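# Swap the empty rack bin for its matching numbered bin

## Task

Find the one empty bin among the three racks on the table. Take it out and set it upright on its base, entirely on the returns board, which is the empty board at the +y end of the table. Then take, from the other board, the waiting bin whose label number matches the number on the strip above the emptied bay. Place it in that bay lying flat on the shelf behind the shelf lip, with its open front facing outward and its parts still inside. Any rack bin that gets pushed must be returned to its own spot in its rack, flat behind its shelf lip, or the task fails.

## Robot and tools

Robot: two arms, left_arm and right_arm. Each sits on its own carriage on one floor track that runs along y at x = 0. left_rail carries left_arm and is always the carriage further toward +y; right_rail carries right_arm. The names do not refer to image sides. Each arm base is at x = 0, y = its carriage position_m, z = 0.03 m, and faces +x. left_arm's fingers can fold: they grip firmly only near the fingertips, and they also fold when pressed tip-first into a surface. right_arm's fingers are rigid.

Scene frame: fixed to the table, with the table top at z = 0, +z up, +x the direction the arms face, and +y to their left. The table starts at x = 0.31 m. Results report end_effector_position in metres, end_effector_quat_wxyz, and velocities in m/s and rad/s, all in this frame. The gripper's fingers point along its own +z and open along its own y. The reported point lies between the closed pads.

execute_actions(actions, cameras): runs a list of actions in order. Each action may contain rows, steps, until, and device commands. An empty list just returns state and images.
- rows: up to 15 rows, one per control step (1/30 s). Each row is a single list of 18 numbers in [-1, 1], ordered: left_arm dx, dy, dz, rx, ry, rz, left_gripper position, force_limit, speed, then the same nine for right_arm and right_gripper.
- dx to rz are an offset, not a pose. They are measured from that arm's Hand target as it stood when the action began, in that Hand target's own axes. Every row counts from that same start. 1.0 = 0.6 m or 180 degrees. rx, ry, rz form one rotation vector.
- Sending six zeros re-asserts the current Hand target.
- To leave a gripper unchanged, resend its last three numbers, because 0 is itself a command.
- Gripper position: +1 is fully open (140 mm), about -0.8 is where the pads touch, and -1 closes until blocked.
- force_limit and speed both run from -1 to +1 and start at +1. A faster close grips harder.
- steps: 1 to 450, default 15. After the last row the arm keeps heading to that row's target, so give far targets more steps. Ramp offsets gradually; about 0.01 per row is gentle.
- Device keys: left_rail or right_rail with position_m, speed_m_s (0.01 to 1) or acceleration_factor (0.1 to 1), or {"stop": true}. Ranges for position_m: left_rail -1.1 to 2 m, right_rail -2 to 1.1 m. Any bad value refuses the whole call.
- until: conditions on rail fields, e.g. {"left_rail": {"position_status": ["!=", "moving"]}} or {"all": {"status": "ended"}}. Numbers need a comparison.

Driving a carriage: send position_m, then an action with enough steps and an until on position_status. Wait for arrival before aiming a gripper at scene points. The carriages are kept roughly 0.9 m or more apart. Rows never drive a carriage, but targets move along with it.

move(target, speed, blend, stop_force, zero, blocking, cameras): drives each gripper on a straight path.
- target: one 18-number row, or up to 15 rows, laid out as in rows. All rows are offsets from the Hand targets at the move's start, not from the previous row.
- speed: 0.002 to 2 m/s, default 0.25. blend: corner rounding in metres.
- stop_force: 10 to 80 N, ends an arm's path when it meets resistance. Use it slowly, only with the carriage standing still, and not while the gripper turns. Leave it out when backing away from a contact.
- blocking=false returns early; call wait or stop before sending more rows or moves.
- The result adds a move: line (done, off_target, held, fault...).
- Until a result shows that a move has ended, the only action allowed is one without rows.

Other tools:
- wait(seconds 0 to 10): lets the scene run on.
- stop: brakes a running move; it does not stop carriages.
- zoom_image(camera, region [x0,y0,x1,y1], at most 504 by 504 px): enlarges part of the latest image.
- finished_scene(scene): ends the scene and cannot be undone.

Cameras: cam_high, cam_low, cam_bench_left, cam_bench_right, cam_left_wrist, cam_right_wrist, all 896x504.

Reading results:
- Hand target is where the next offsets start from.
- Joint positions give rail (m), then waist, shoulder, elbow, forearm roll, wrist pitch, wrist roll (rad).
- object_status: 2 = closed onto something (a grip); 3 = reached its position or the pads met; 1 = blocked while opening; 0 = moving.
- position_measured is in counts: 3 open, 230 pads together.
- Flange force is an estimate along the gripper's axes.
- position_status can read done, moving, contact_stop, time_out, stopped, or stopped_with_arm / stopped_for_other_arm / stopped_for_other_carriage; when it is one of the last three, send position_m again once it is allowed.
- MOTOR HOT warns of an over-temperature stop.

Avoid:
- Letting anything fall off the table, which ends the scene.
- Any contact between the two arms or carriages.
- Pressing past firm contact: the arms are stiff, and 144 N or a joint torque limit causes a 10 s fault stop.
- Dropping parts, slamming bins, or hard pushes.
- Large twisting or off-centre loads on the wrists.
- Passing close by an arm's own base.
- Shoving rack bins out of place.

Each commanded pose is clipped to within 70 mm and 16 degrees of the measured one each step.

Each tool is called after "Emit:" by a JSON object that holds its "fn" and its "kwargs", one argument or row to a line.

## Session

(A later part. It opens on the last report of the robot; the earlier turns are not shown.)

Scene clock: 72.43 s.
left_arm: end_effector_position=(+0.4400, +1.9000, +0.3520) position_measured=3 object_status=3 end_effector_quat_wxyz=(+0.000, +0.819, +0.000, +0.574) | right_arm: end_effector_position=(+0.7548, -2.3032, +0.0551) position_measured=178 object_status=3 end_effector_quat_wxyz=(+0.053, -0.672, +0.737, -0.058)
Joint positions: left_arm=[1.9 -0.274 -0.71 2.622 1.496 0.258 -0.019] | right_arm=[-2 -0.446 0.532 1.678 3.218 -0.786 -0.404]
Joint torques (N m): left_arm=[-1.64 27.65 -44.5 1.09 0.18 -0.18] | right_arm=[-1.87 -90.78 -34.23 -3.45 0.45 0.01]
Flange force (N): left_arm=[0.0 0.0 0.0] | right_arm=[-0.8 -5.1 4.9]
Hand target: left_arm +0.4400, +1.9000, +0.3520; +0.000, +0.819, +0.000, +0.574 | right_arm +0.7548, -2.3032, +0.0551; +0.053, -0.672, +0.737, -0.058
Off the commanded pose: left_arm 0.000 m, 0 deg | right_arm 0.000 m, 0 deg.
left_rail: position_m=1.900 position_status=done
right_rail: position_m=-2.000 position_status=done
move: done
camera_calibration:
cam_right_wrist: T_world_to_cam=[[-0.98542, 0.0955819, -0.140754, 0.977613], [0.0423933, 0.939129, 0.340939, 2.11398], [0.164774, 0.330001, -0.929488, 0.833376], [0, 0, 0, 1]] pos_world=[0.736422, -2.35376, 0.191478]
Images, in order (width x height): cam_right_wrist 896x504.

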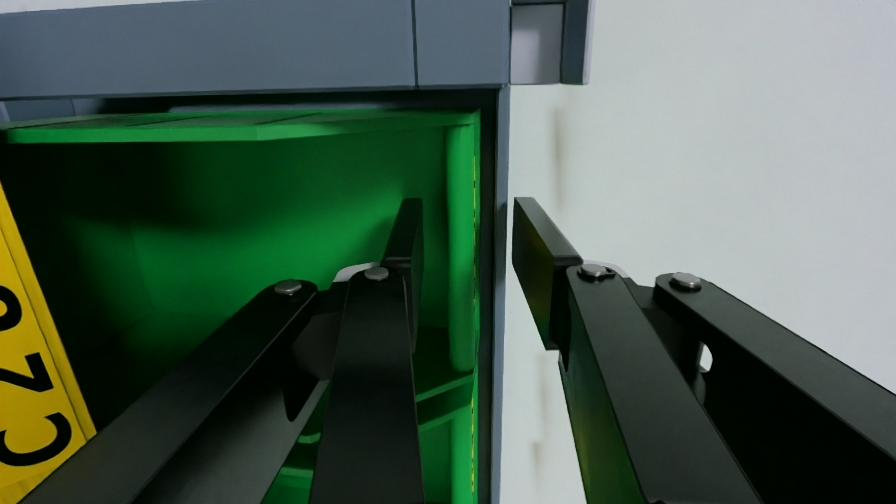

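Emit:
{"fn": "move", "kwargs": {
  "target": [0,0,0,0,0,0,1,1,1,0,-0.0052,-0.006,0,0,0,-0.39,1,1],
  "speed": 0.05,
  "cameras": []
}}

Emit:
{"fn": "execute_actions", "kwargs": {
  "actions": [
    {"rows":[[0,0,0,0,0,0,1,1,1,0,0,0,0,0,0,-1,-0.1,-1]],"steps":60}
  ],
  "cameras": ["cam_right_wrist"]
}}

Scene clock: 75.40 s.
left_arm: end_effector_position=(+0.4400, +1.9000, +0.3520) position_measured=3 object_status=3 end_effector_quat_wxyz=(+0.000, +0.819, +0.000, +0.574) | right_arm: end_effector_position=(+0.7573, -2.3034, +0.0591) position_measured=178 object_status=3 end_effector_quat_wxyz=(+0.053, -0.672, +0.737, -0.058)
Joint positions: left_arm=[1.9 -0.274 -0.71 2.622 1.496 0.258 -0.019] | right_arm=[-2 -0.445 0.531 1.67 3.217 -0.795 -0.402]
Joint torques (N m): left_arm=[-0.83 26.68 -44.81 1.13 0.21 -0.19] | right_arm=[-1.31 -90.72 -34.43 -3.51 0.48 0.03]
Flange force (N): left_arm=[0.0 0.0 0.0] | right_arm=[-0.3 -4.2 4.1]
Hand target: left_arm +0.4400, +1.9000, +0.3520; +0.000, +0.819, +0.000, +0.574 | right_arm +0.7573, -2.3034, +0.0591; +0.053, -0.672, +0.737, -0.058
Off the commanded pose: left_arm 0.000 m, 0 deg | right_arm 0.000 m, 0 deg.
left_rail: position_m=1.900 position_status=done
right_rail: position_m=-2.000 position_status=done
move: done
No camera images: "cameras" was empty.

Scene clock: 77.60 s.
left_arm: end_effector_position=(+0.4400, +1.9000, +0.3520) position_measured=3 object_status=3 end_effector_quat_wxyz=(+0.000, +0.819, +0.000, +0.574) | right_arm: end_effector_position=(+0.7573, -2.3034, +0.0591) position_measured=216 object_status=2 end_effector_quat_wxyz=(+0.053, -0.672, +0.737, -0.058)
Joint positions: left_arm=[1.9 -0.274 -0.71 2.622 1.496 0.258 -0.019] | right_arm=[-2 -0.445 0.531 1.67 3.217 -0.795 -0.402]
Joint torques (N m): left_arm=[-1.34 27.67 -44.87 1.11 0.18 -0.11] | right_arm=[-1.67 -89.9 -34.1 -3.59 0.49 0.05]
Flange force (N): left_arm=[0.0 0.0 0.0] | right_arm=[-0.5 -4.7 3.8]
Hand target: left_arm +0.4400, +1.9000, +0.3520; +0.000, +0.819, +0.000, +0.574 | right_arm +0.7573, -2.3034, +0.0591; +0.053, -0.672, +0.737, -0.058
Off the commanded pose: left_arm 0.000 m, 0 deg | right_arm 0.000 m, 0 deg.
left_rail: position_m=1.900 position_status=done
right_rail: position_m=-2.000 position_status=done
camera_calibration:
cam_right_wrist: T_world_to_cam=[[-0.985425, 0.095476, -0.140793, 0.980434], [0.0422821, 0.93914, 0.340923, 2.11277], [0.164774, 0.330001, -0.929489, 0.836839], [0, 0, 0, 1]] pos_world=[0.738922, -2.35396, 0.195578]
Images, in order (width x height): cam_right_wrist 896x504.

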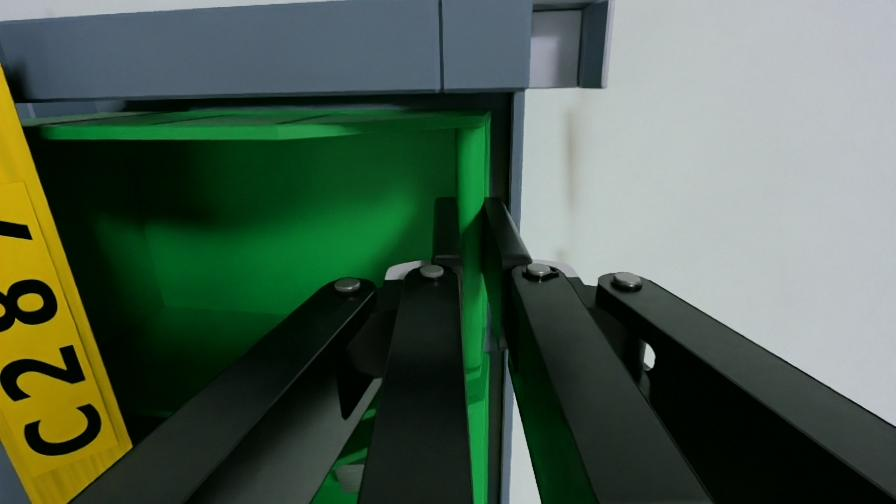

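Emit:
{"fn": "move", "kwargs": {
  "target": [0,0,0,0,0,0,1,1,1,0,-0.0113,-0.0286,-0.033,0,0,-1,-0.1,-1],
  "speed": 0.04,
  "cameras": ["cam_right_wrist","cam_bench_right"]
}}

Emit:
{"fn": "zoom_image", "kwargs": {
  "camera": "cam_bench_right",
  "region": [300, 280, 480, 430]
}}

Scene clock: 83.53 s.
left_arm: end_effector_position=(+0.4400, +1.9000, +0.3520) position_measured=3 object_status=3 end_effector_quat_wxyz=(+0.000, +0.819, +0.000, +0.574) | right_arm: end_effector_position=(+0.7613, -2.3038, +0.0771) position_measured=216 object_status=2 end_effector_quat_wxyz=(+0.018, -0.673, +0.739, -0.020)
Joint positions: left_arm=[1.9 -0.274 -0.71 2.622 1.496 0.258 -0.019] | right_arm=[-2 -0.429 0.56 1.574 3.163 -0.957 -0.348]
Joint torques (N m): left_arm=[-1.1 27.38 -44.54 1.06 0.2 -0.05] | right_arm=[-1.23 -96.14 -36.84 -3.68 0.25 0.03]
Flange force (N): left_arm=[0.0 0.0 0.0] | right_arm=[0.0 -4.7 5.2]
Hand target: left_arm +0.4400, +1.9000, +0.3520; +0.000, +0.819, +0.000, +0.574 | right_arm +0.7613, -2.3038, +0.0771; +0.018, -0.673, +0.739, -0.020
Off the commanded pose: left_arm 0.000 m, 0 deg | right_arm 0.000 m, 0 deg.
left_rail: position_m=1.900 position_status=done
right_rail: position_m=-2.000 position_status=done
move: done
camera_calibration:
cam_right_wrist: T_world_to_cam=[[-0.994625, 0.0964516, -0.0376509, 0.988297], [0.0777425, 0.935858, 0.343694, 2.0721], [0.0683857, 0.338919, -0.938327, 0.947641], [0, 0, 0, 1]] pos_world=[0.75709, -2.35569, 0.214239]
Images, in order (width x height): cam_bench_right 896x504, cam_right_wrist 896x504.

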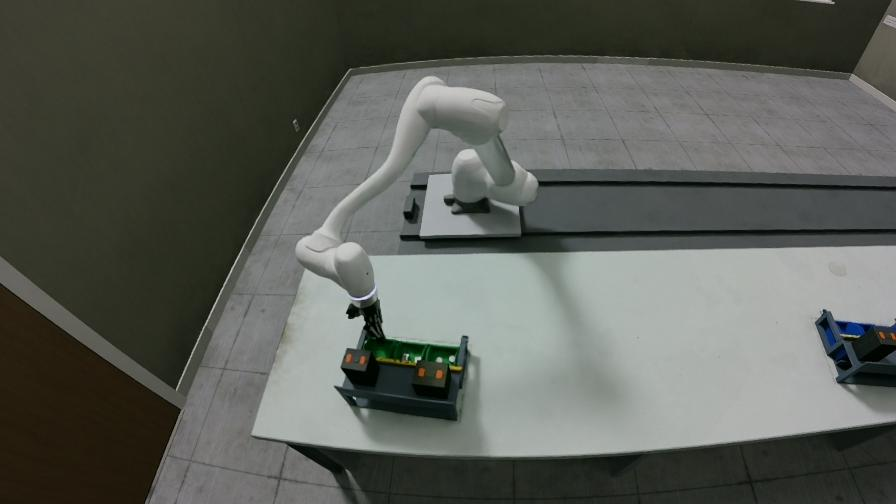

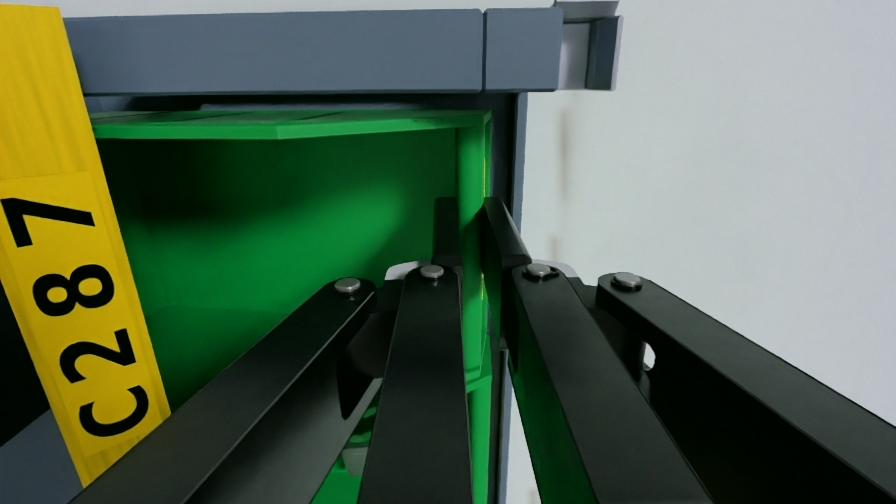

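Scaled by 2.800.

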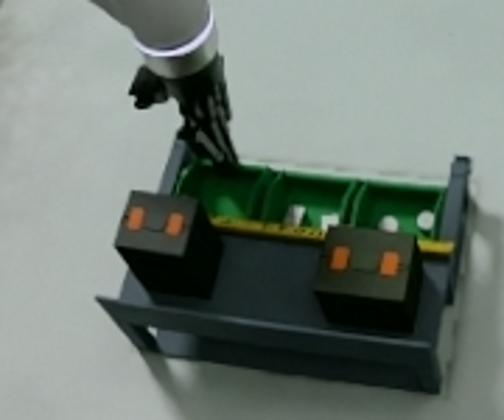

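Emit:
{"fn": "move", "kwargs": {
  "target": [0,0,0,0,0,0,1,1,1,0,0.2,0,0,0,0,-1,-0.1,-1],
  "speed": 0.07,
  "stop_force": 20,
  "cameras": ["cam_right_wrist","cam_bench_right"]
}}

Emit:
{"fn": "zoom_image", "kwargs": {
  "camera": "cam_bench_right",
  "region": [300, 280, 480, 430]
}}

Scene clock: 87.97 s.
left_arm: end_effector_position=(+0.4400, +1.9000, +0.3520) position_measured=3 object_status=3 end_effector_quat_wxyz=(+0.000, +0.819, +0.000, +0.574) | right_arm: end_effector_position=(+0.6420, -2.2927, +0.0708) position_measured=216 object_status=2 end_effector_quat_wxyz=(+0.018, -0.673, +0.739, -0.020)
Joint positions: left_arm=[1.9 -0.274 -0.71 2.622 1.496 0.258 -0.019] | right_arm=[-2 -0.486 0.415 1.826 3.168 -0.852 -0.411]
Joint torques (N m): left_arm=[-1.65 27.56 -44.57 1.13 0.15 -0.14] | right_arm=[-1.43 -78.6 -32.19 -3.53 -0.15 0.01]
Flange force (N): left_arm=[0.0 0.0 0.0] | right_arm=[0.2 -6.7 4.1]
Hand target: left_arm +0.4400, +1.9000, +0.3520; +0.000, +0.819, +0.000, +0.574 | right_arm +0.6420, -2.2927, +0.0708; +0.018, -0.673, +0.739, -0.020
Off the commanded pose: left_arm 0.000 m, 0 deg | right_arm 0.000 m, 0 deg.
left_rail: position_m=1.900 position_status=done
right_rail: position_m=-2.000 position_status=done
move: done
camera_calibration:
cam_right_wrist: T_world_to_cam=[[-0.994632, 0.0964174, -0.0375578, 0.868136], [0.0777425, 0.935861, 0.343686, 2.07317], [0.0682863, 0.338922, -0.938333, 0.946203], [0, 0, 0, 1]] pos_world=[0.63769, -2.34459, 0.20794]
Images, in order (width x height): cam_bench_right 896x504, cam_right_wrist 896x504.

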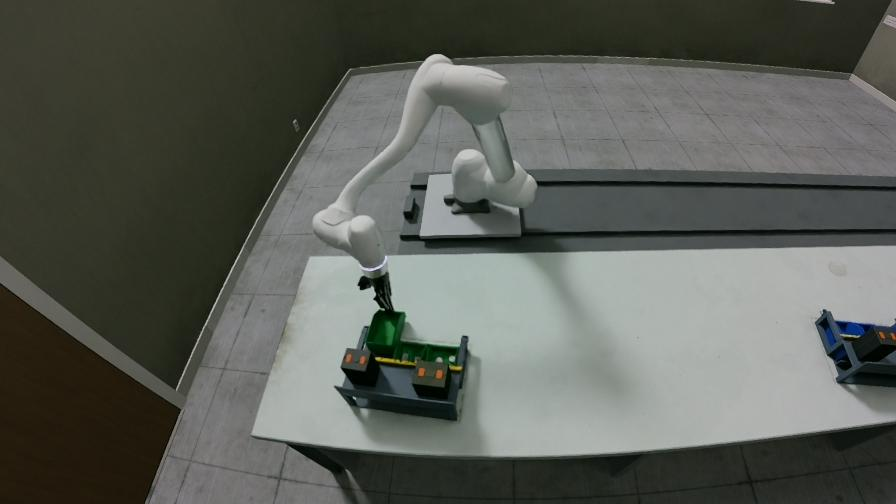

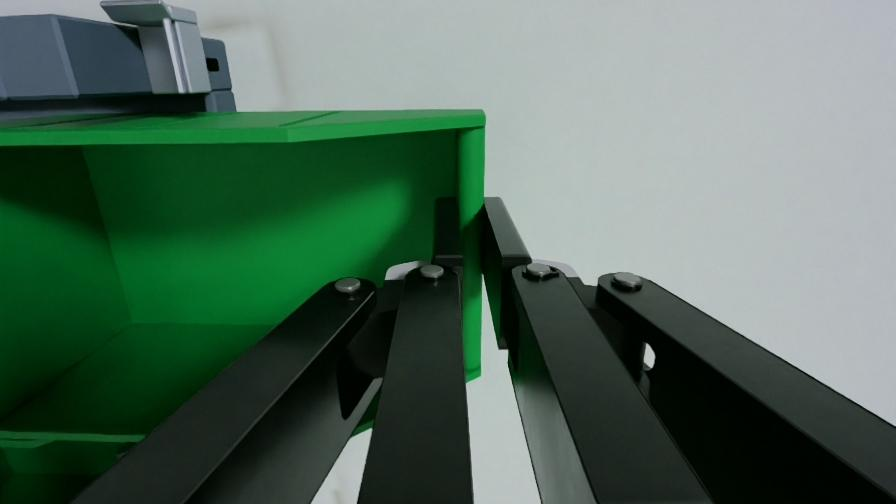

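Scaled by 2.800.

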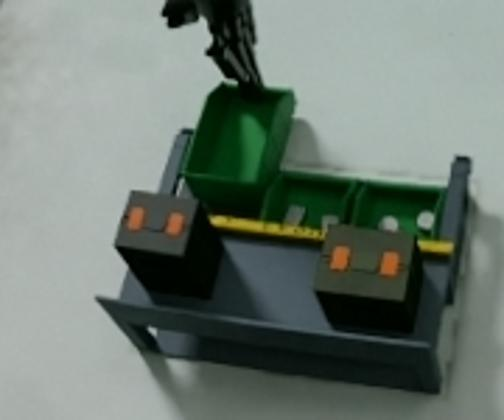

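Emit:
{"fn": "move", "kwargs": {
  "target": [0.085,0.25,0.342,0,-0.389,0,1,1,1,0,0.147,-0.375,0,0,0,-1,-0.1,-1],
  "speed": 0.25,
  "cameras": ["cam_right_wrist","cam_left_wrist"]
}}

Scene clock: 94.57 s.
left_arm: end_effector_position=(+0.6503, +1.7500, +0.3298) position_measured=3 object_status=3 end_effector_quat_wxyz=(+0.000, +1.000, +0.000, +0.000) | right_arm: end_effector_position=(+0.5425, -2.2834, +0.2908) position_measured=216 object_status=2 end_effector_quat_wxyz=(+0.018, -0.673, +0.739, -0.020)
Joint positions: left_arm=[1.9 -0.278 0.199 1.603 0 1.34 1.292] | right_arm=[-2 -0.55 0.104 1.788 3.166 -1.203 -0.466]
Joint torques (N m): left_arm=[-1.8 -62.07 -42.37 4.31 -0.16 -0.19] | right_arm=[-0.93 -55.53 -41.24 -4.25 0.37 -0.06]
Flange force (N): left_arm=[-1.0 -3.3 0.5] | right_arm=[0.7 -5.5 3.4]
Hand target: left_arm +0.6503, +1.7500, +0.3298; +0.000, +1.000, +0.000, +0.000 | right_arm +0.5425, -2.2834, +0.2908; +0.018, -0.673, +0.739, -0.020
Off the commanded pose: left_arm 0.000 m, 0 deg | right_arm 0.000 m, 0 deg.
left_rail: position_m=1.900 position_status=done
right_rail: position_m=-2.000 position_status=done
move: done
camera_calibration:
cam_left_wrist: T_world_to_cam=[[-0.0169912, -0.999779, 0.0123866, 1.76416], [-0.935823, 0.020264, 0.351888, 0.460987], [-0.352061, -0.00561265, -0.93596, 0.689319], [0, 0, 0, 1]] pos_world=[0.70406, 1.7583, 0.461108]
cam_right_wrist: T_world_to_cam=[[-0.994633, 0.0964078, -0.0375614, 0.776525], [0.0777323, 0.935862, 0.343686, 1.99669], [0.0682863, 0.338921, -0.938333, 1.15631], [0, 0, 0, 1]] pos_world=[0.53819, -2.33539, 0.42794]
Images, in order (width x height): cam_left_wrist 896x504, cam_right_wrist 896x504.

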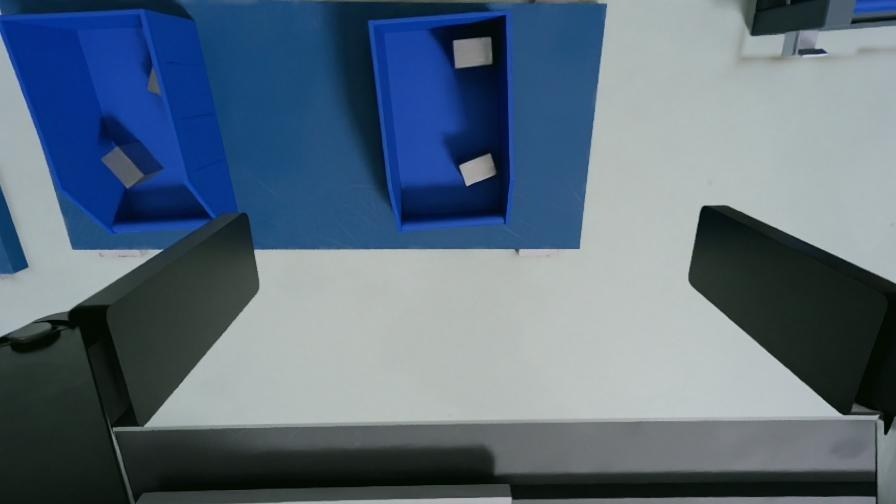

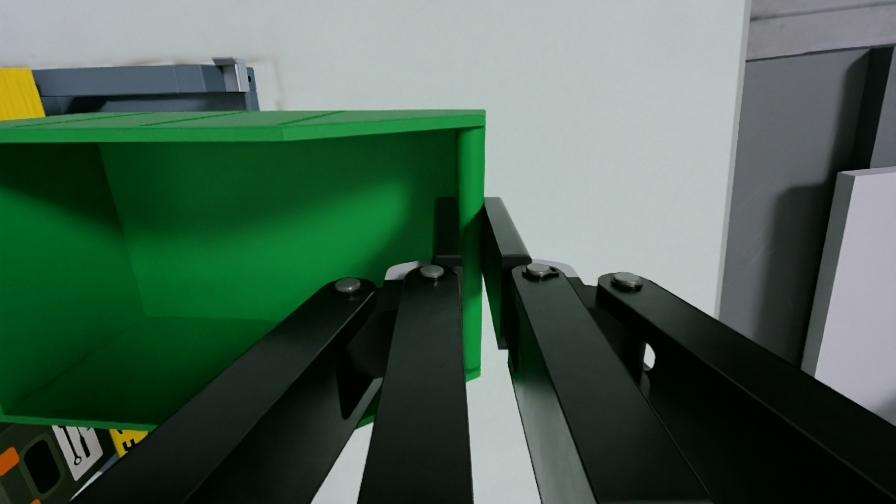

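Emit:
{"fn": "execute_actions", "kwargs": {
  "actions": [
    {"right_rail":{"position_m":0.3,"acceleration_factor":0.6},"steps":1}
  ],
  "cameras": []
}}

Emit:
{"fn": "move", "kwargs": {
  "target": [0.016,-0.005,0.4,0,0,-0.018,1,1,1,0,0,0,0,0,0,-1,-0.1,-1],
  "speed": 0.15,
  "cameras": ["cam_left_wrist","cam_bench_left"]
}}

Emit:
{"fn": "zoom_image", "kwargs": {
  "camera": "cam_bench_left",
  "region": [380, 240, 620, 380]
}}

Scene clock: 100.80 s.
left_arm: end_effector_position=(+0.6503, +1.7500, +0.3298) position_measured=3 object_status=3 end_effector_quat_wxyz=(+0.000, +1.000, +0.000, +0.000) | right_arm: end_effector_position=(+0.5425, -0.7052, +0.2908) position_measured=216 object_status=2 end_effector_quat_wxyz=(+0.018, -0.673, +0.739, -0.020) end_effector_velocity=(+0.000, +0.728, +0.000) end_effector_angular_velocity=(-0.001, -0.001, +0.000)
Joint positions: left_arm=[1.9 -0.278 0.199 1.603 0 1.34 1.292] | right_arm=[-0.422 -0.55 0.104 1.788 3.166 -1.203 -0.466]
Joint velocities: left_arm=[within noise] | right_arm=[0.728 0 -0.001 0.001 0 0 0]
Joint torques (N m): left_arm=[-1.5 -61.81 -42.07 4.22 0.08 -0.17] | right_arm=[-3.38 -53.94 -41.33 -4.24 0.35 0.05]
Flange force (N): left_arm=[-1.1 -2.8 0.4] | right_arm=[-4.0 -4.9 3.2]
Hand target: left_arm +0.6503, +1.7500, +0.3298; +0.000, +1.000, +0.000, +0.000 | right_arm +0.5425, -0.7052, +0.2908; +0.018, -0.673, +0.739, -0.020
Tool commands: left_gripper/position=+1.0 left_gripper/force_limit=+1.0 left_gripper/speed=+1.0 right_gripper/position=-1.0 right_gripper/force_limit=-0.1 right_gripper/speed=-1.0
Off the commanded pose: left_arm 0.000 m, 0 deg | right_arm 0.000 m, 0 deg.
left_rail: position_m=1.900 position_status=done
right_rail: position_m=-0.422 position_m_goal=0.300 position_status=moving position_answer=taken
not at rest: the robot was still moving 3 seconds after this call's last action.
No camera images: "cameras" was empty.

Scene clock: 102.83 s.
left_arm: end_effector_position=(+0.6599, +1.7530, +0.0899) position_measured=3 object_status=3 end_effector_quat_wxyz=(+0.000, +1.000, +0.028, +0.000) | right_arm: end_effector_position=(+0.5425, +0.0165, +0.2908) position_measured=216 object_status=2 end_effector_quat_wxyz=(+0.018, -0.673, +0.739, -0.020)
Joint positions: left_arm=[1.9 -0.27 0.378 1.839 0 0.925 1.244] | right_arm=[0.3 -0.55 0.104 1.788 3.166 -1.203 -0.466]
Joint torques (N m): left_arm=[-1.26 -71.67 -34.17 3.6 0.21 -0.17] | right_arm=[-0.96 -55.17 -40.99 -4.14 0.36 -0.02]
Flange force (N): left_arm=[-1.1 -2.5 -1.1] | right_arm=[0.2 -5.3 3.5]
Hand target: left_arm +0.6599, +1.7530, +0.0898; +0.000, +1.000, +0.028, +0.000 | right_arm +0.5425, +0.0165, +0.2908; +0.018, -0.673, +0.739, -0.020
Off the commanded pose: left_arm 0.000 m, 0 deg | right_arm 0.000 m, 0 deg.
left_rail: position_m=1.900 position_status=done
right_rail: position_m=0.300 position_status=done
move: done
camera_calibration:
cam_left_wrist: T_world_to_cam=[[0.0396336, -0.999137, 0.0124461, 1.73184], [-0.935456, -0.0327237, 0.351925, 0.646984], [-0.351214, -0.0255909, -0.935945, 0.502542], [0, 0, 0, 1]] pos_world=[0.713086, 1.76437, 0.221108]
Images, in order (width x height): cam_bench_left 896x504, cam_left_wrist 896x504.

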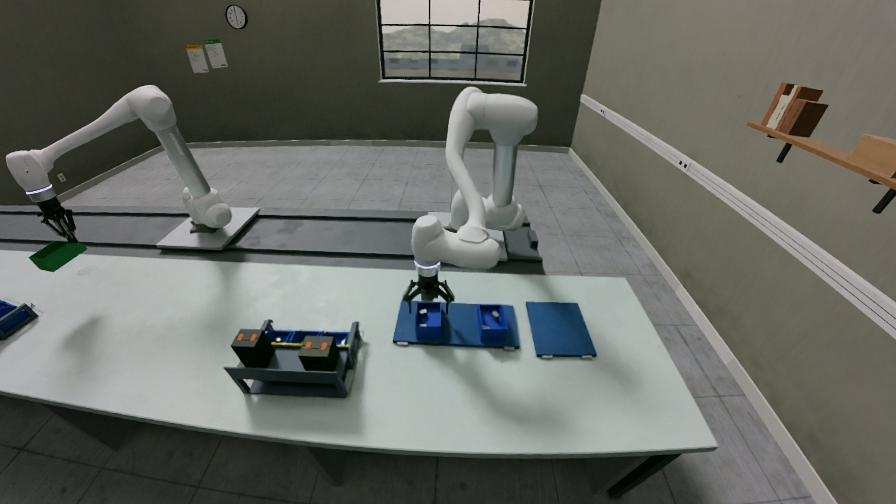

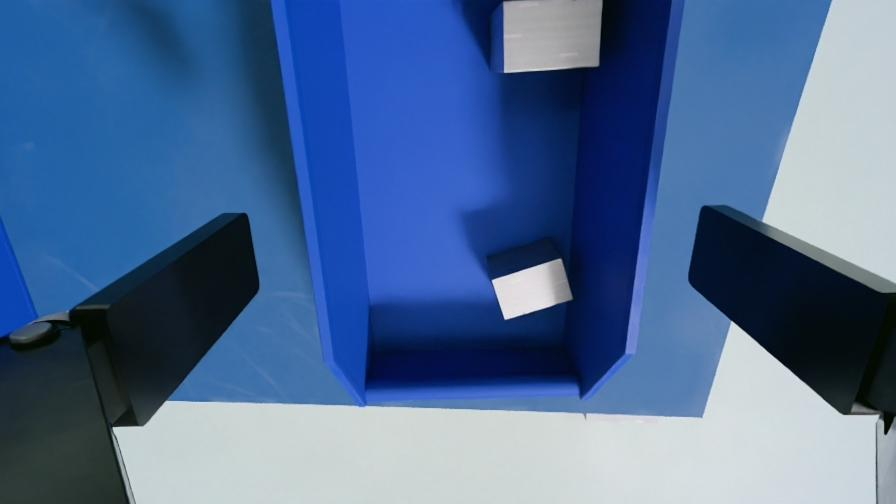

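Scaled by 2.100.

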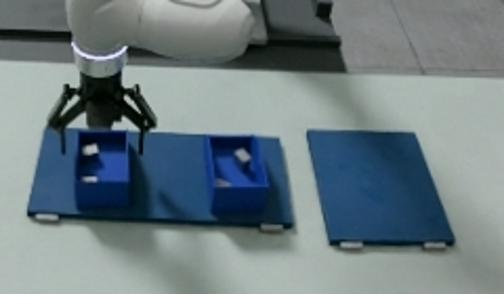

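Emit:
{"fn": "execute_actions", "kwargs": {
  "actions": [
    {"rows":[[0,0,0,0,0,0,-1,0,-1,0,0,0,0,0,0,-1,-0.1,-1]],"steps":75}
  ],
  "cameras": ["cam_left_wrist"]
}}

Scene clock: 107.53 s.
left_arm: end_effector_position=(+0.6599, +1.7530, +0.0898) position_measured=77 object_status=2 end_effector_quat_wxyz=(+0.000, +1.000, +0.028, +0.000) | right_arm: end_effector_position=(+0.5425, +0.0166, +0.2908) position_measured=216 object_status=2 end_effector_quat_wxyz=(+0.018, -0.673, +0.739, -0.020)
Joint positions: left_arm=[1.9 -0.27 0.378 1.839 0 0.925 1.244] | right_arm=[0.3 -0.55 0.104 1.788 3.166 -1.203 -0.466]
Joint torques (N m): left_arm=[-1.84 -59.71 -28.3 3.23 -1.29 0.2] | right_arm=[-1.58 -54.99 -41.31 -4.13 0.4 0.1]
Flange force (N): left_arm=[-3.9 -3.6 -19.8] | right_arm=[-0.6 -4.8 3.4]
Hand target: left_arm +0.6599, +1.7530, +0.0898; +0.000, +1.000, +0.028, +0.000 | right_arm +0.5425, +0.0166, +0.2908; +0.018, -0.673, +0.739, -0.020
Off the commanded pose: left_arm 0.000 m, 0 deg | right_arm 0.000 m, 0 deg.
left_rail: position_m=1.900 position_status=done
right_rail: position_m=0.300 position_status=done
camera_calibration:
cam_left_wrist: T_world_to_cam=[[0.0396336, -0.999137, 0.0124461, 1.73184], [-0.935456, -0.0327237, 0.351925, 0.647019], [-0.351214, -0.0255909, -0.935945, 0.502449], [0, 0, 0, 1]] pos_world=[0.713086, 1.76437, 0.221008]
Images, in order (width x height): cam_left_wrist 896x504.

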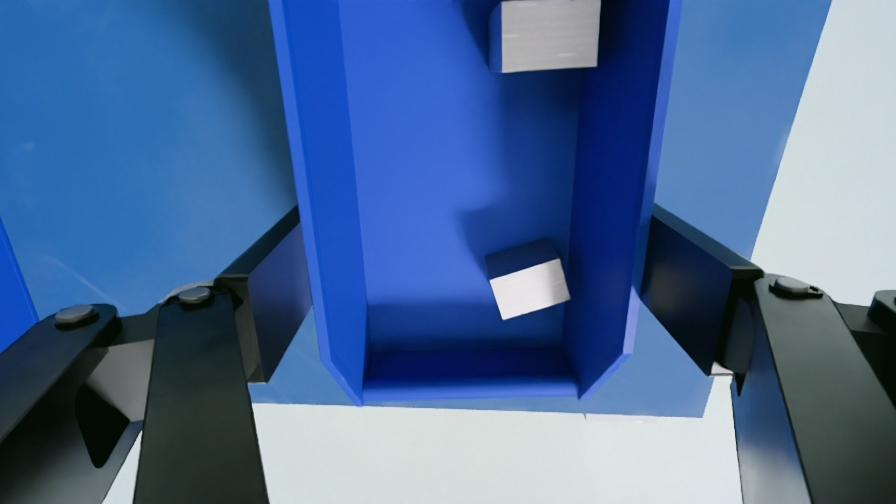

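Emit:
{"fn": "move", "kwargs": {
  "target": [0,0,-0.1,0,0,0,-1,0,-1,0,0,0,0,0,0,-1,-0.1,-1],
  "speed": 0.08,
  "cameras": ["cam_left_wrist","cam_bench_left"]
}}

Emit:
{"fn": "zoom_image", "kwargs": {
  "camera": "cam_bench_left",
  "region": [380, 240, 620, 380]
}}

Scene clock: 109.73 s.
left_arm: end_effector_position=(+0.6599, +1.7530, +0.1498) position_measured=77 object_status=2 end_effector_quat_wxyz=(+0.000, +1.000, +0.028, +0.000) | right_arm: end_effector_position=(+0.5425, +0.0166, +0.2908) position_measured=216 object_status=2 end_effector_quat_wxyz=(+0.018, -0.673, +0.739, -0.020)
Joint positions: left_arm=[1.9 -0.27 0.322 1.791 0 1.029 1.244] | right_arm=[0.3 -0.55 0.104 1.788 3.166 -1.203 -0.466]
Joint torques (N m): left_arm=[-1.5 -73.67 -39.14 3.77 0.24 -0.17] | right_arm=[-1.77 -56.03 -41.34 -4.19 0.4 0.03]
Flange force (N): left_arm=[0.7 -2.4 5.5] | right_arm=[-0.6 -6.0 3.9]
Hand target: left_arm +0.6599, +1.7530, +0.1498; +0.000, +1.000, +0.028, +0.000 | right_arm +0.5425, +0.0166, +0.2908; +0.018, -0.673, +0.739, -0.020
Off the commanded pose: left_arm 0.000 m, 0 deg | right_arm 0.000 m, 0 deg.
left_rail: position_m=1.900 position_status=done
right_rail: position_m=0.300 position_status=done
move: done
camera_calibration:
cam_left_wrist: T_world_to_cam=[[0.039597, -0.999139, 0.0123491, 1.73115], [-0.935424, -0.0327212, 0.35201, 0.625853], [-0.351303, -0.0254901, -0.935915, 0.558482], [0, 0, 0, 1]] pos_world=[0.713086, 1.76437, 0.281007]
Images, in order (width x height): cam_bench_left 896x504, cam_left_wrist 896x504.

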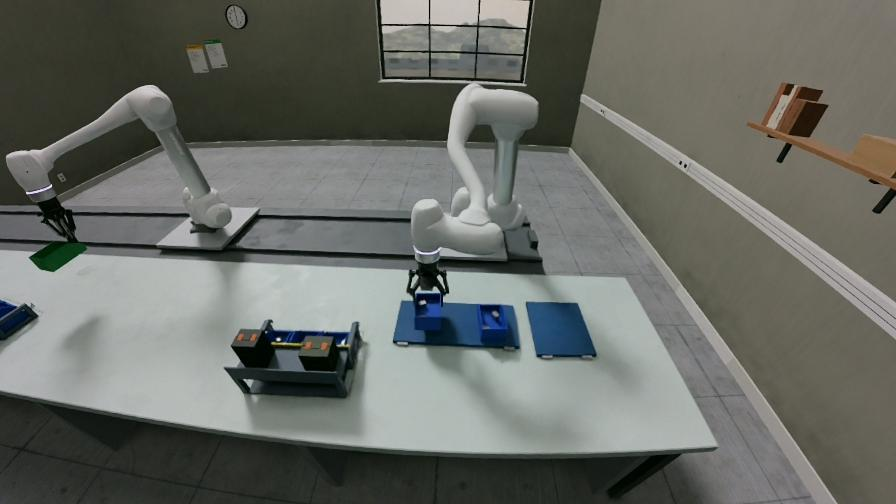

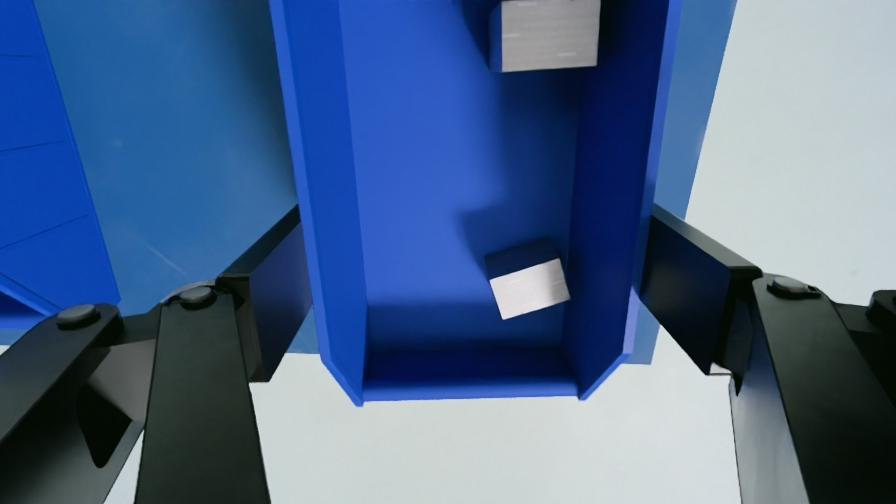

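Scaled by 2.100.

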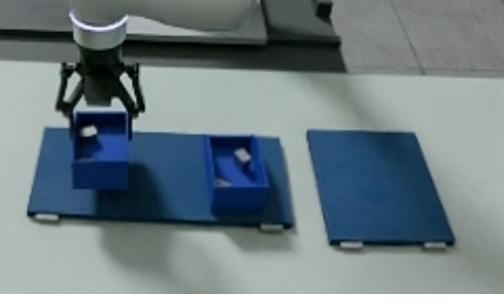

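Emit:
{"fn": "execute_actions", "kwargs": {
  "actions": [
    {"right_rail":{"position_m":0.62},"steps":200,"until":{"all":{"status":"ended"}}}
  ],
  "cameras": []
}}

Emit:
{"fn": "move", "kwargs": {
  "target": [0,0,-0.2,0,0,0,-1,0,-1,-0.47,0.06,0.12,0,0,0,-1,-0.1,-1],
  "speed": 0.2,
  "cameras": ["cam_low","cam_right_wrist"]
}}

Emit:
{"fn": "zoom_image", "kwargs": {
  "camera": "cam_low",
  "region": [640, 60, 896, 300]
}}

Scene clock: 114.43 s.
left_arm: end_effector_position=(+0.6599, +1.7530, +0.1498) position_measured=77 object_status=2 end_effector_quat_wxyz=(+0.000, +1.000, +0.028, +0.000) | right_arm: end_effector_position=(+0.5425, +0.3366, +0.2908) position_measured=216 object_status=2 end_effector_quat_wxyz=(+0.018, -0.673, +0.739, -0.020)
Joint positions: left_arm=[1.9 -0.27 0.322 1.791 0 1.029 1.244] | right_arm=[0.62 -0.55 0.104 1.788 3.166 -1.203 -0.466]
Joint torques (N m): left_arm=[-1.34 -72.42 -39.33 3.82 -0.07 -0.13] | right_arm=[-1.38 -55.88 -41.05 -4.16 0.4 -0.03]
Flange force (N): left_arm=[-1.0 -2.5 4.4] | right_arm=[0.0 -6.1 3.0]
Hand target: left_arm +0.6599, +1.7530, +0.1498; +0.000, +1.000, +0.028, +0.000 | right_arm +0.5425, +0.3366, +0.2908; +0.018, -0.673, +0.739, -0.020
Tool commands: left_gripper/position=-1.0 left_gripper/force_limit=+0.0 left_gripper/speed=-1.0 right_gripper/position=-1.0 right_gripper/force_limit=-0.1 right_gripper/speed=-1.0
Off the commanded pose: left_arm 0.000 m, 0 deg | right_arm 0.000 m, 0 deg.
left_rail: position_m=1.900 position_status=done
right_rail: position_m=0.620 position_status=done
No camera images: "cameras" was empty.

Scene clock: 116.40 s.
left_arm: end_effector_position=(+0.6599, +1.7530, +0.2698) position_measured=77 object_status=2 end_effector_quat_wxyz=(+0.000, +1.000, +0.028, +0.000) | right_arm: end_effector_position=(+0.5365, +0.6203, +0.2169) position_measured=216 object_status=2 end_effector_quat_wxyz=(+0.018, -0.673, +0.739, -0.020)
Joint positions: left_arm=[1.9 -0.27 0.239 1.664 0 1.238 1.244] | right_arm=[0.62 -0.063 0.031 2.009 3.139 -1.048 0.031]
Joint torques (N m): left_arm=[-1.05 -67.69 -43.47 4.17 -0.08 -0.17] | right_arm=[-1.77 -45.67 -38.81 -4.02 0.33 0]
Flange force (N): left_arm=[-1.6 -2.3 4.8] | right_arm=[-3.8 -5.7 5.1]
Hand target: left_arm +0.6599, +1.7530, +0.2698; +0.000, +1.000, +0.028, +0.000 | right_arm +0.5365, +0.6203, +0.2169; +0.018, -0.673, +0.739, -0.020
Off the commanded pose: left_arm 0.000 m, 0 deg | right_arm 0.000 m, 0 deg.
left_rail: position_m=1.900 position_status=done
right_rail: position_m=0.620 position_status=done
move: done
camera_calibration:
cam_right_wrist: T_world_to_cam=[[-0.994625, 0.0964516, -0.0376509, 0.487835], [0.0777425, 0.935858, 0.343694, -0.695007], [0.0683857, 0.338919, -0.938327, 0.103165], [0, 0, 0, 1]] pos_world=[0.53219, 0.568411, 0.354039]
Images, in order (width x height): cam_low 896x504, cam_right_wrist 896x504.

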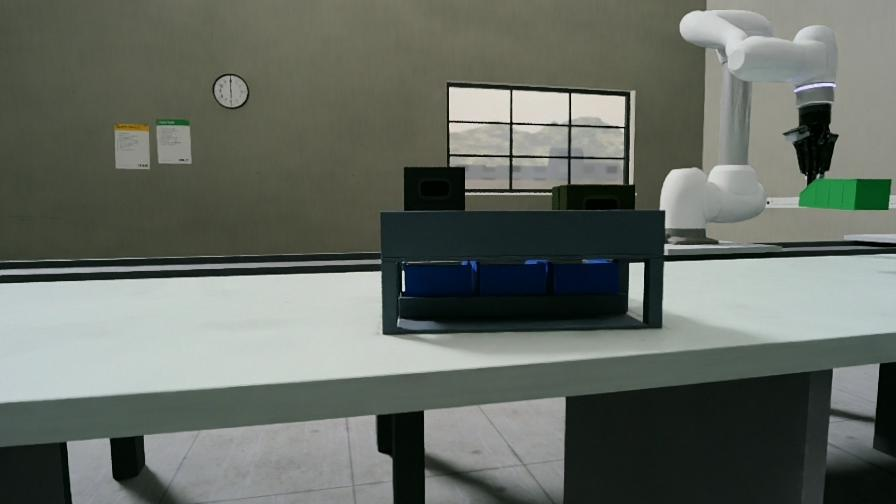

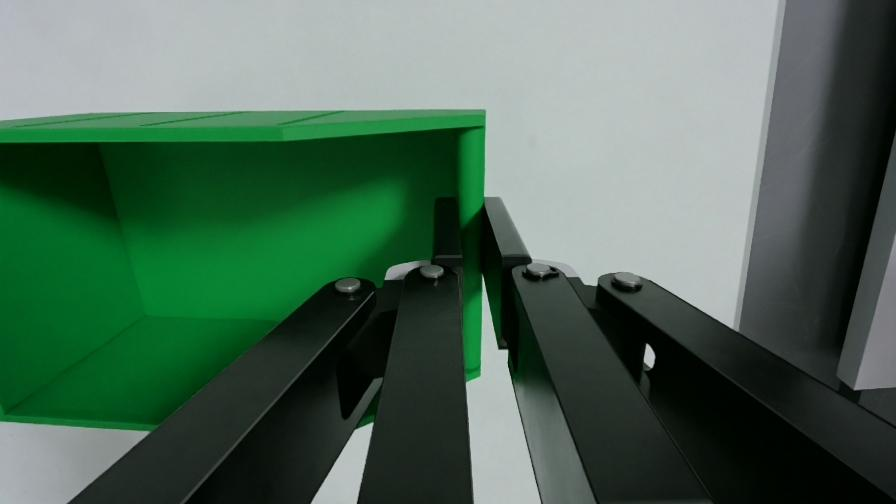

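Scaled by 1.969.

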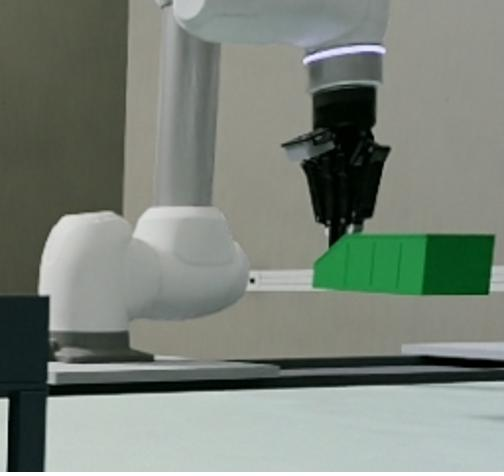

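Emit:
{"fn": "move", "kwargs": {
  "target": [0,0,0,0,0,0,-1,0,-1,0,0.0135,0.253,0.018,0,0,-1,-0.1,-1],
  "speed": 0.15,
  "cameras": ["cam_low"]
}}

Emit:
{"fn": "zoom_image", "kwargs": {
  "camera": "cam_low",
  "region": [740, 180, 896, 300]
}}

Emit:
{"fn": "move", "kwargs": {
  "target": [0,0,0,0,0,0,-1,0,-1,0,0.001,0.025,0,0,0,-1,-0.1,-1],
  "speed": 0.01,
  "stop_force": 10,
  "cameras": ["cam_low","cam_right_wrist"]
}}

Emit:
{"fn": "zoom_image", "kwargs": {
  "camera": "cam_low",
  "region": [740, 180, 896, 300]
}}

Scene clock: 122.57 s.
left_arm: end_effector_position=(+0.6599, +1.7530, +0.2698) position_measured=77 object_status=2 end_effector_quat_wxyz=(+0.000, +1.000, +0.028, +0.000) | right_arm: end_effector_position=(+0.5364, +0.6203, +0.0649) position_measured=216 object_status=2 end_effector_quat_wxyz=(+0.037, -0.673, +0.738, -0.040)
Joint positions: left_arm=[1.9 -0.27 0.239 1.664 0 1.238 1.244] | right_arm=[0.62 -0.062 0.172 2.19 3.136 -0.67 0.035]
Joint torques (N m): left_arm=[-1.84 -67.5 -43.55 4.16 -0.05 -0.14] | right_arm=[-2.05 -51.99 -30.45 -3.22 0.53 -0.02]
Flange force (N): left_arm=[-2.1 -3.7 4.4] | right_arm=[-4.5 -4.3 6.8]
Hand target: left_arm +0.6599, +1.7530, +0.2698; +0.000, +1.000, +0.028, +0.000 | right_arm +0.5364, +0.6203, +0.0649; +0.037, -0.673, +0.738, -0.040
Off the commanded pose: left_arm 0.000 m, 0 deg | right_arm 0.000 m, 0 deg.
left_rail: position_m=1.900 position_status=done
right_rail: position_m=0.620 position_status=done
move: done
Images, in order (width x height): cam_low 896x504.

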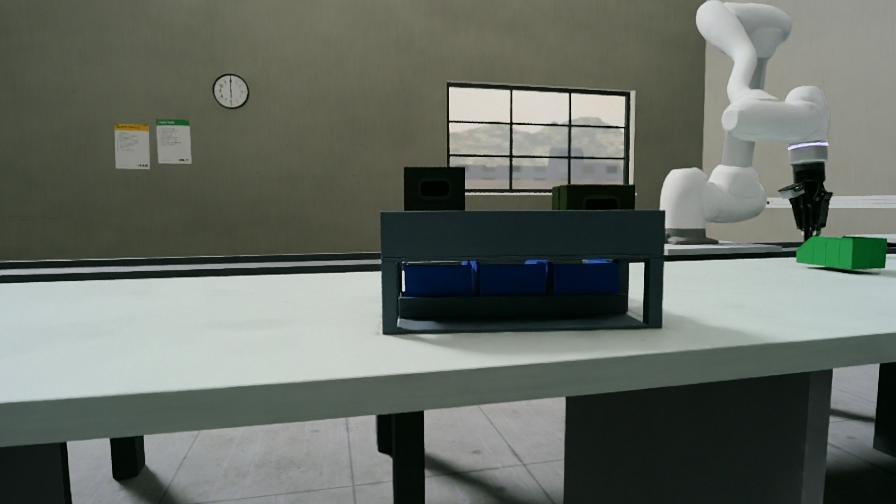

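Scaled by 3.231.

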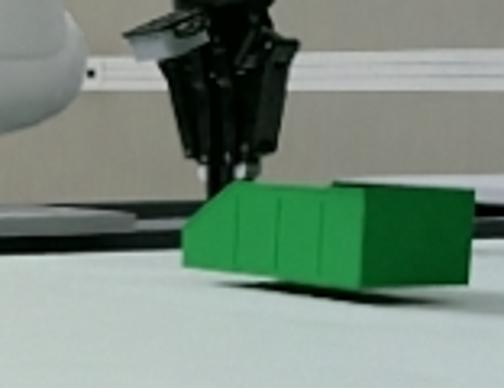

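Scene clock: 124.43 s.
left_arm: end_effector_position=(+0.6599, +1.7530, +0.2698) position_measured=77 object_status=2 end_effector_quat_wxyz=(+0.000, +1.000, +0.028, +0.000) | right_arm: end_effector_position=(+0.5374, +0.6202, +0.0527) position_measured=216 object_status=2 end_effector_quat_wxyz=(+0.037, -0.673, +0.738, -0.041)
Joint positions: left_arm=[1.9 -0.27 0.239 1.664 0 1.238 1.244] | right_arm=[0.62 -0.062 0.191 2.198 3.136 -0.643 0.035]
Joint torques (N m): left_arm=[-1.68 -67.63 -43.39 4.18 -0.08 -0.14] | right_arm=[-1.73 -39.97 -22.21 -3.04 0.98 0.06]
Flange force (N): left_arm=[-0.7 -2.8 5.2] | right_arm=[-3.4 -2.8 -19.3]
Hand target: left_arm +0.6599, +1.7530, +0.2698; +0.000, +1.000, +0.028, +0.000 | right_arm +0.5374, +0.6202, +0.0527; +0.037, -0.673, +0.738, -0.041 (not the last commanded pose)
Off the commanded pose: left_arm 0.000 m, 0 deg | right_arm 0.003 m, 0 deg.
left_rail: position_m=1.900 position_status=done
right_rail: position_m=0.620 position_status=done
move: contact (right_arm)
camera_calibration:
cam_right_wrist: T_world_to_cam=[[-0.990904, 0.0959674, -0.0943391, 0.48389], [0.0581918, 0.937668, 0.342626, -0.629115], [0.12134, 0.33402, -0.934723, -0.0765419], [0, 0, 0, 1]] pos_world=[0.525386, 0.56903, 0.189656]
Images, in order (width x height): cam_low 896x504, cam_right_wrist 896x504.

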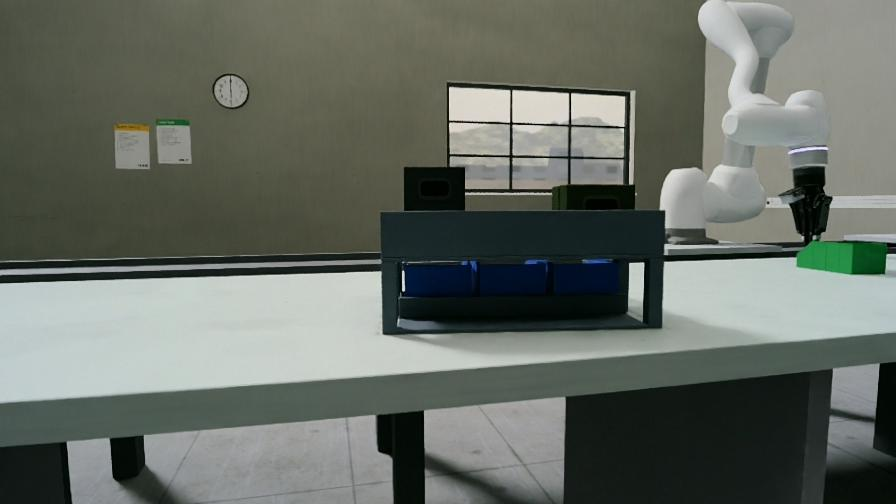

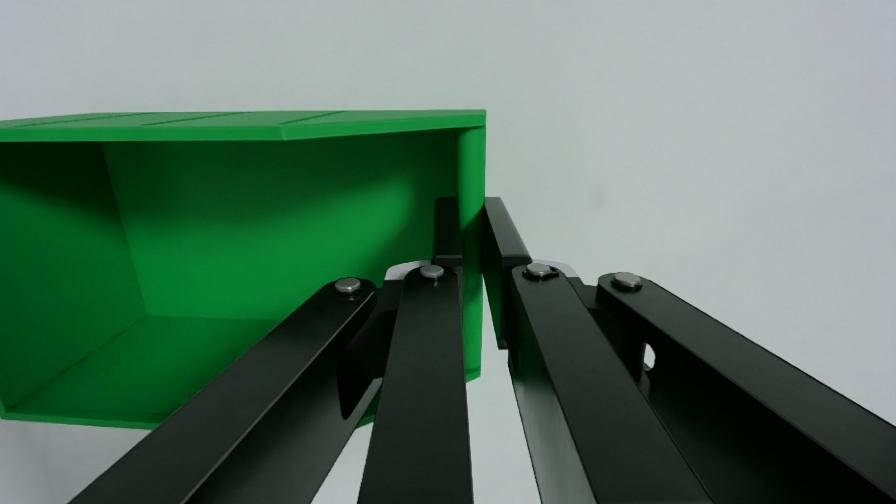

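Scaled by 3.231.

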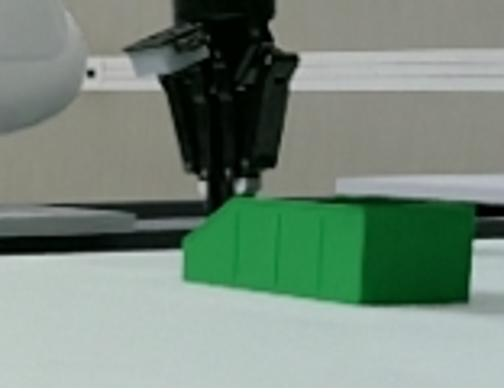

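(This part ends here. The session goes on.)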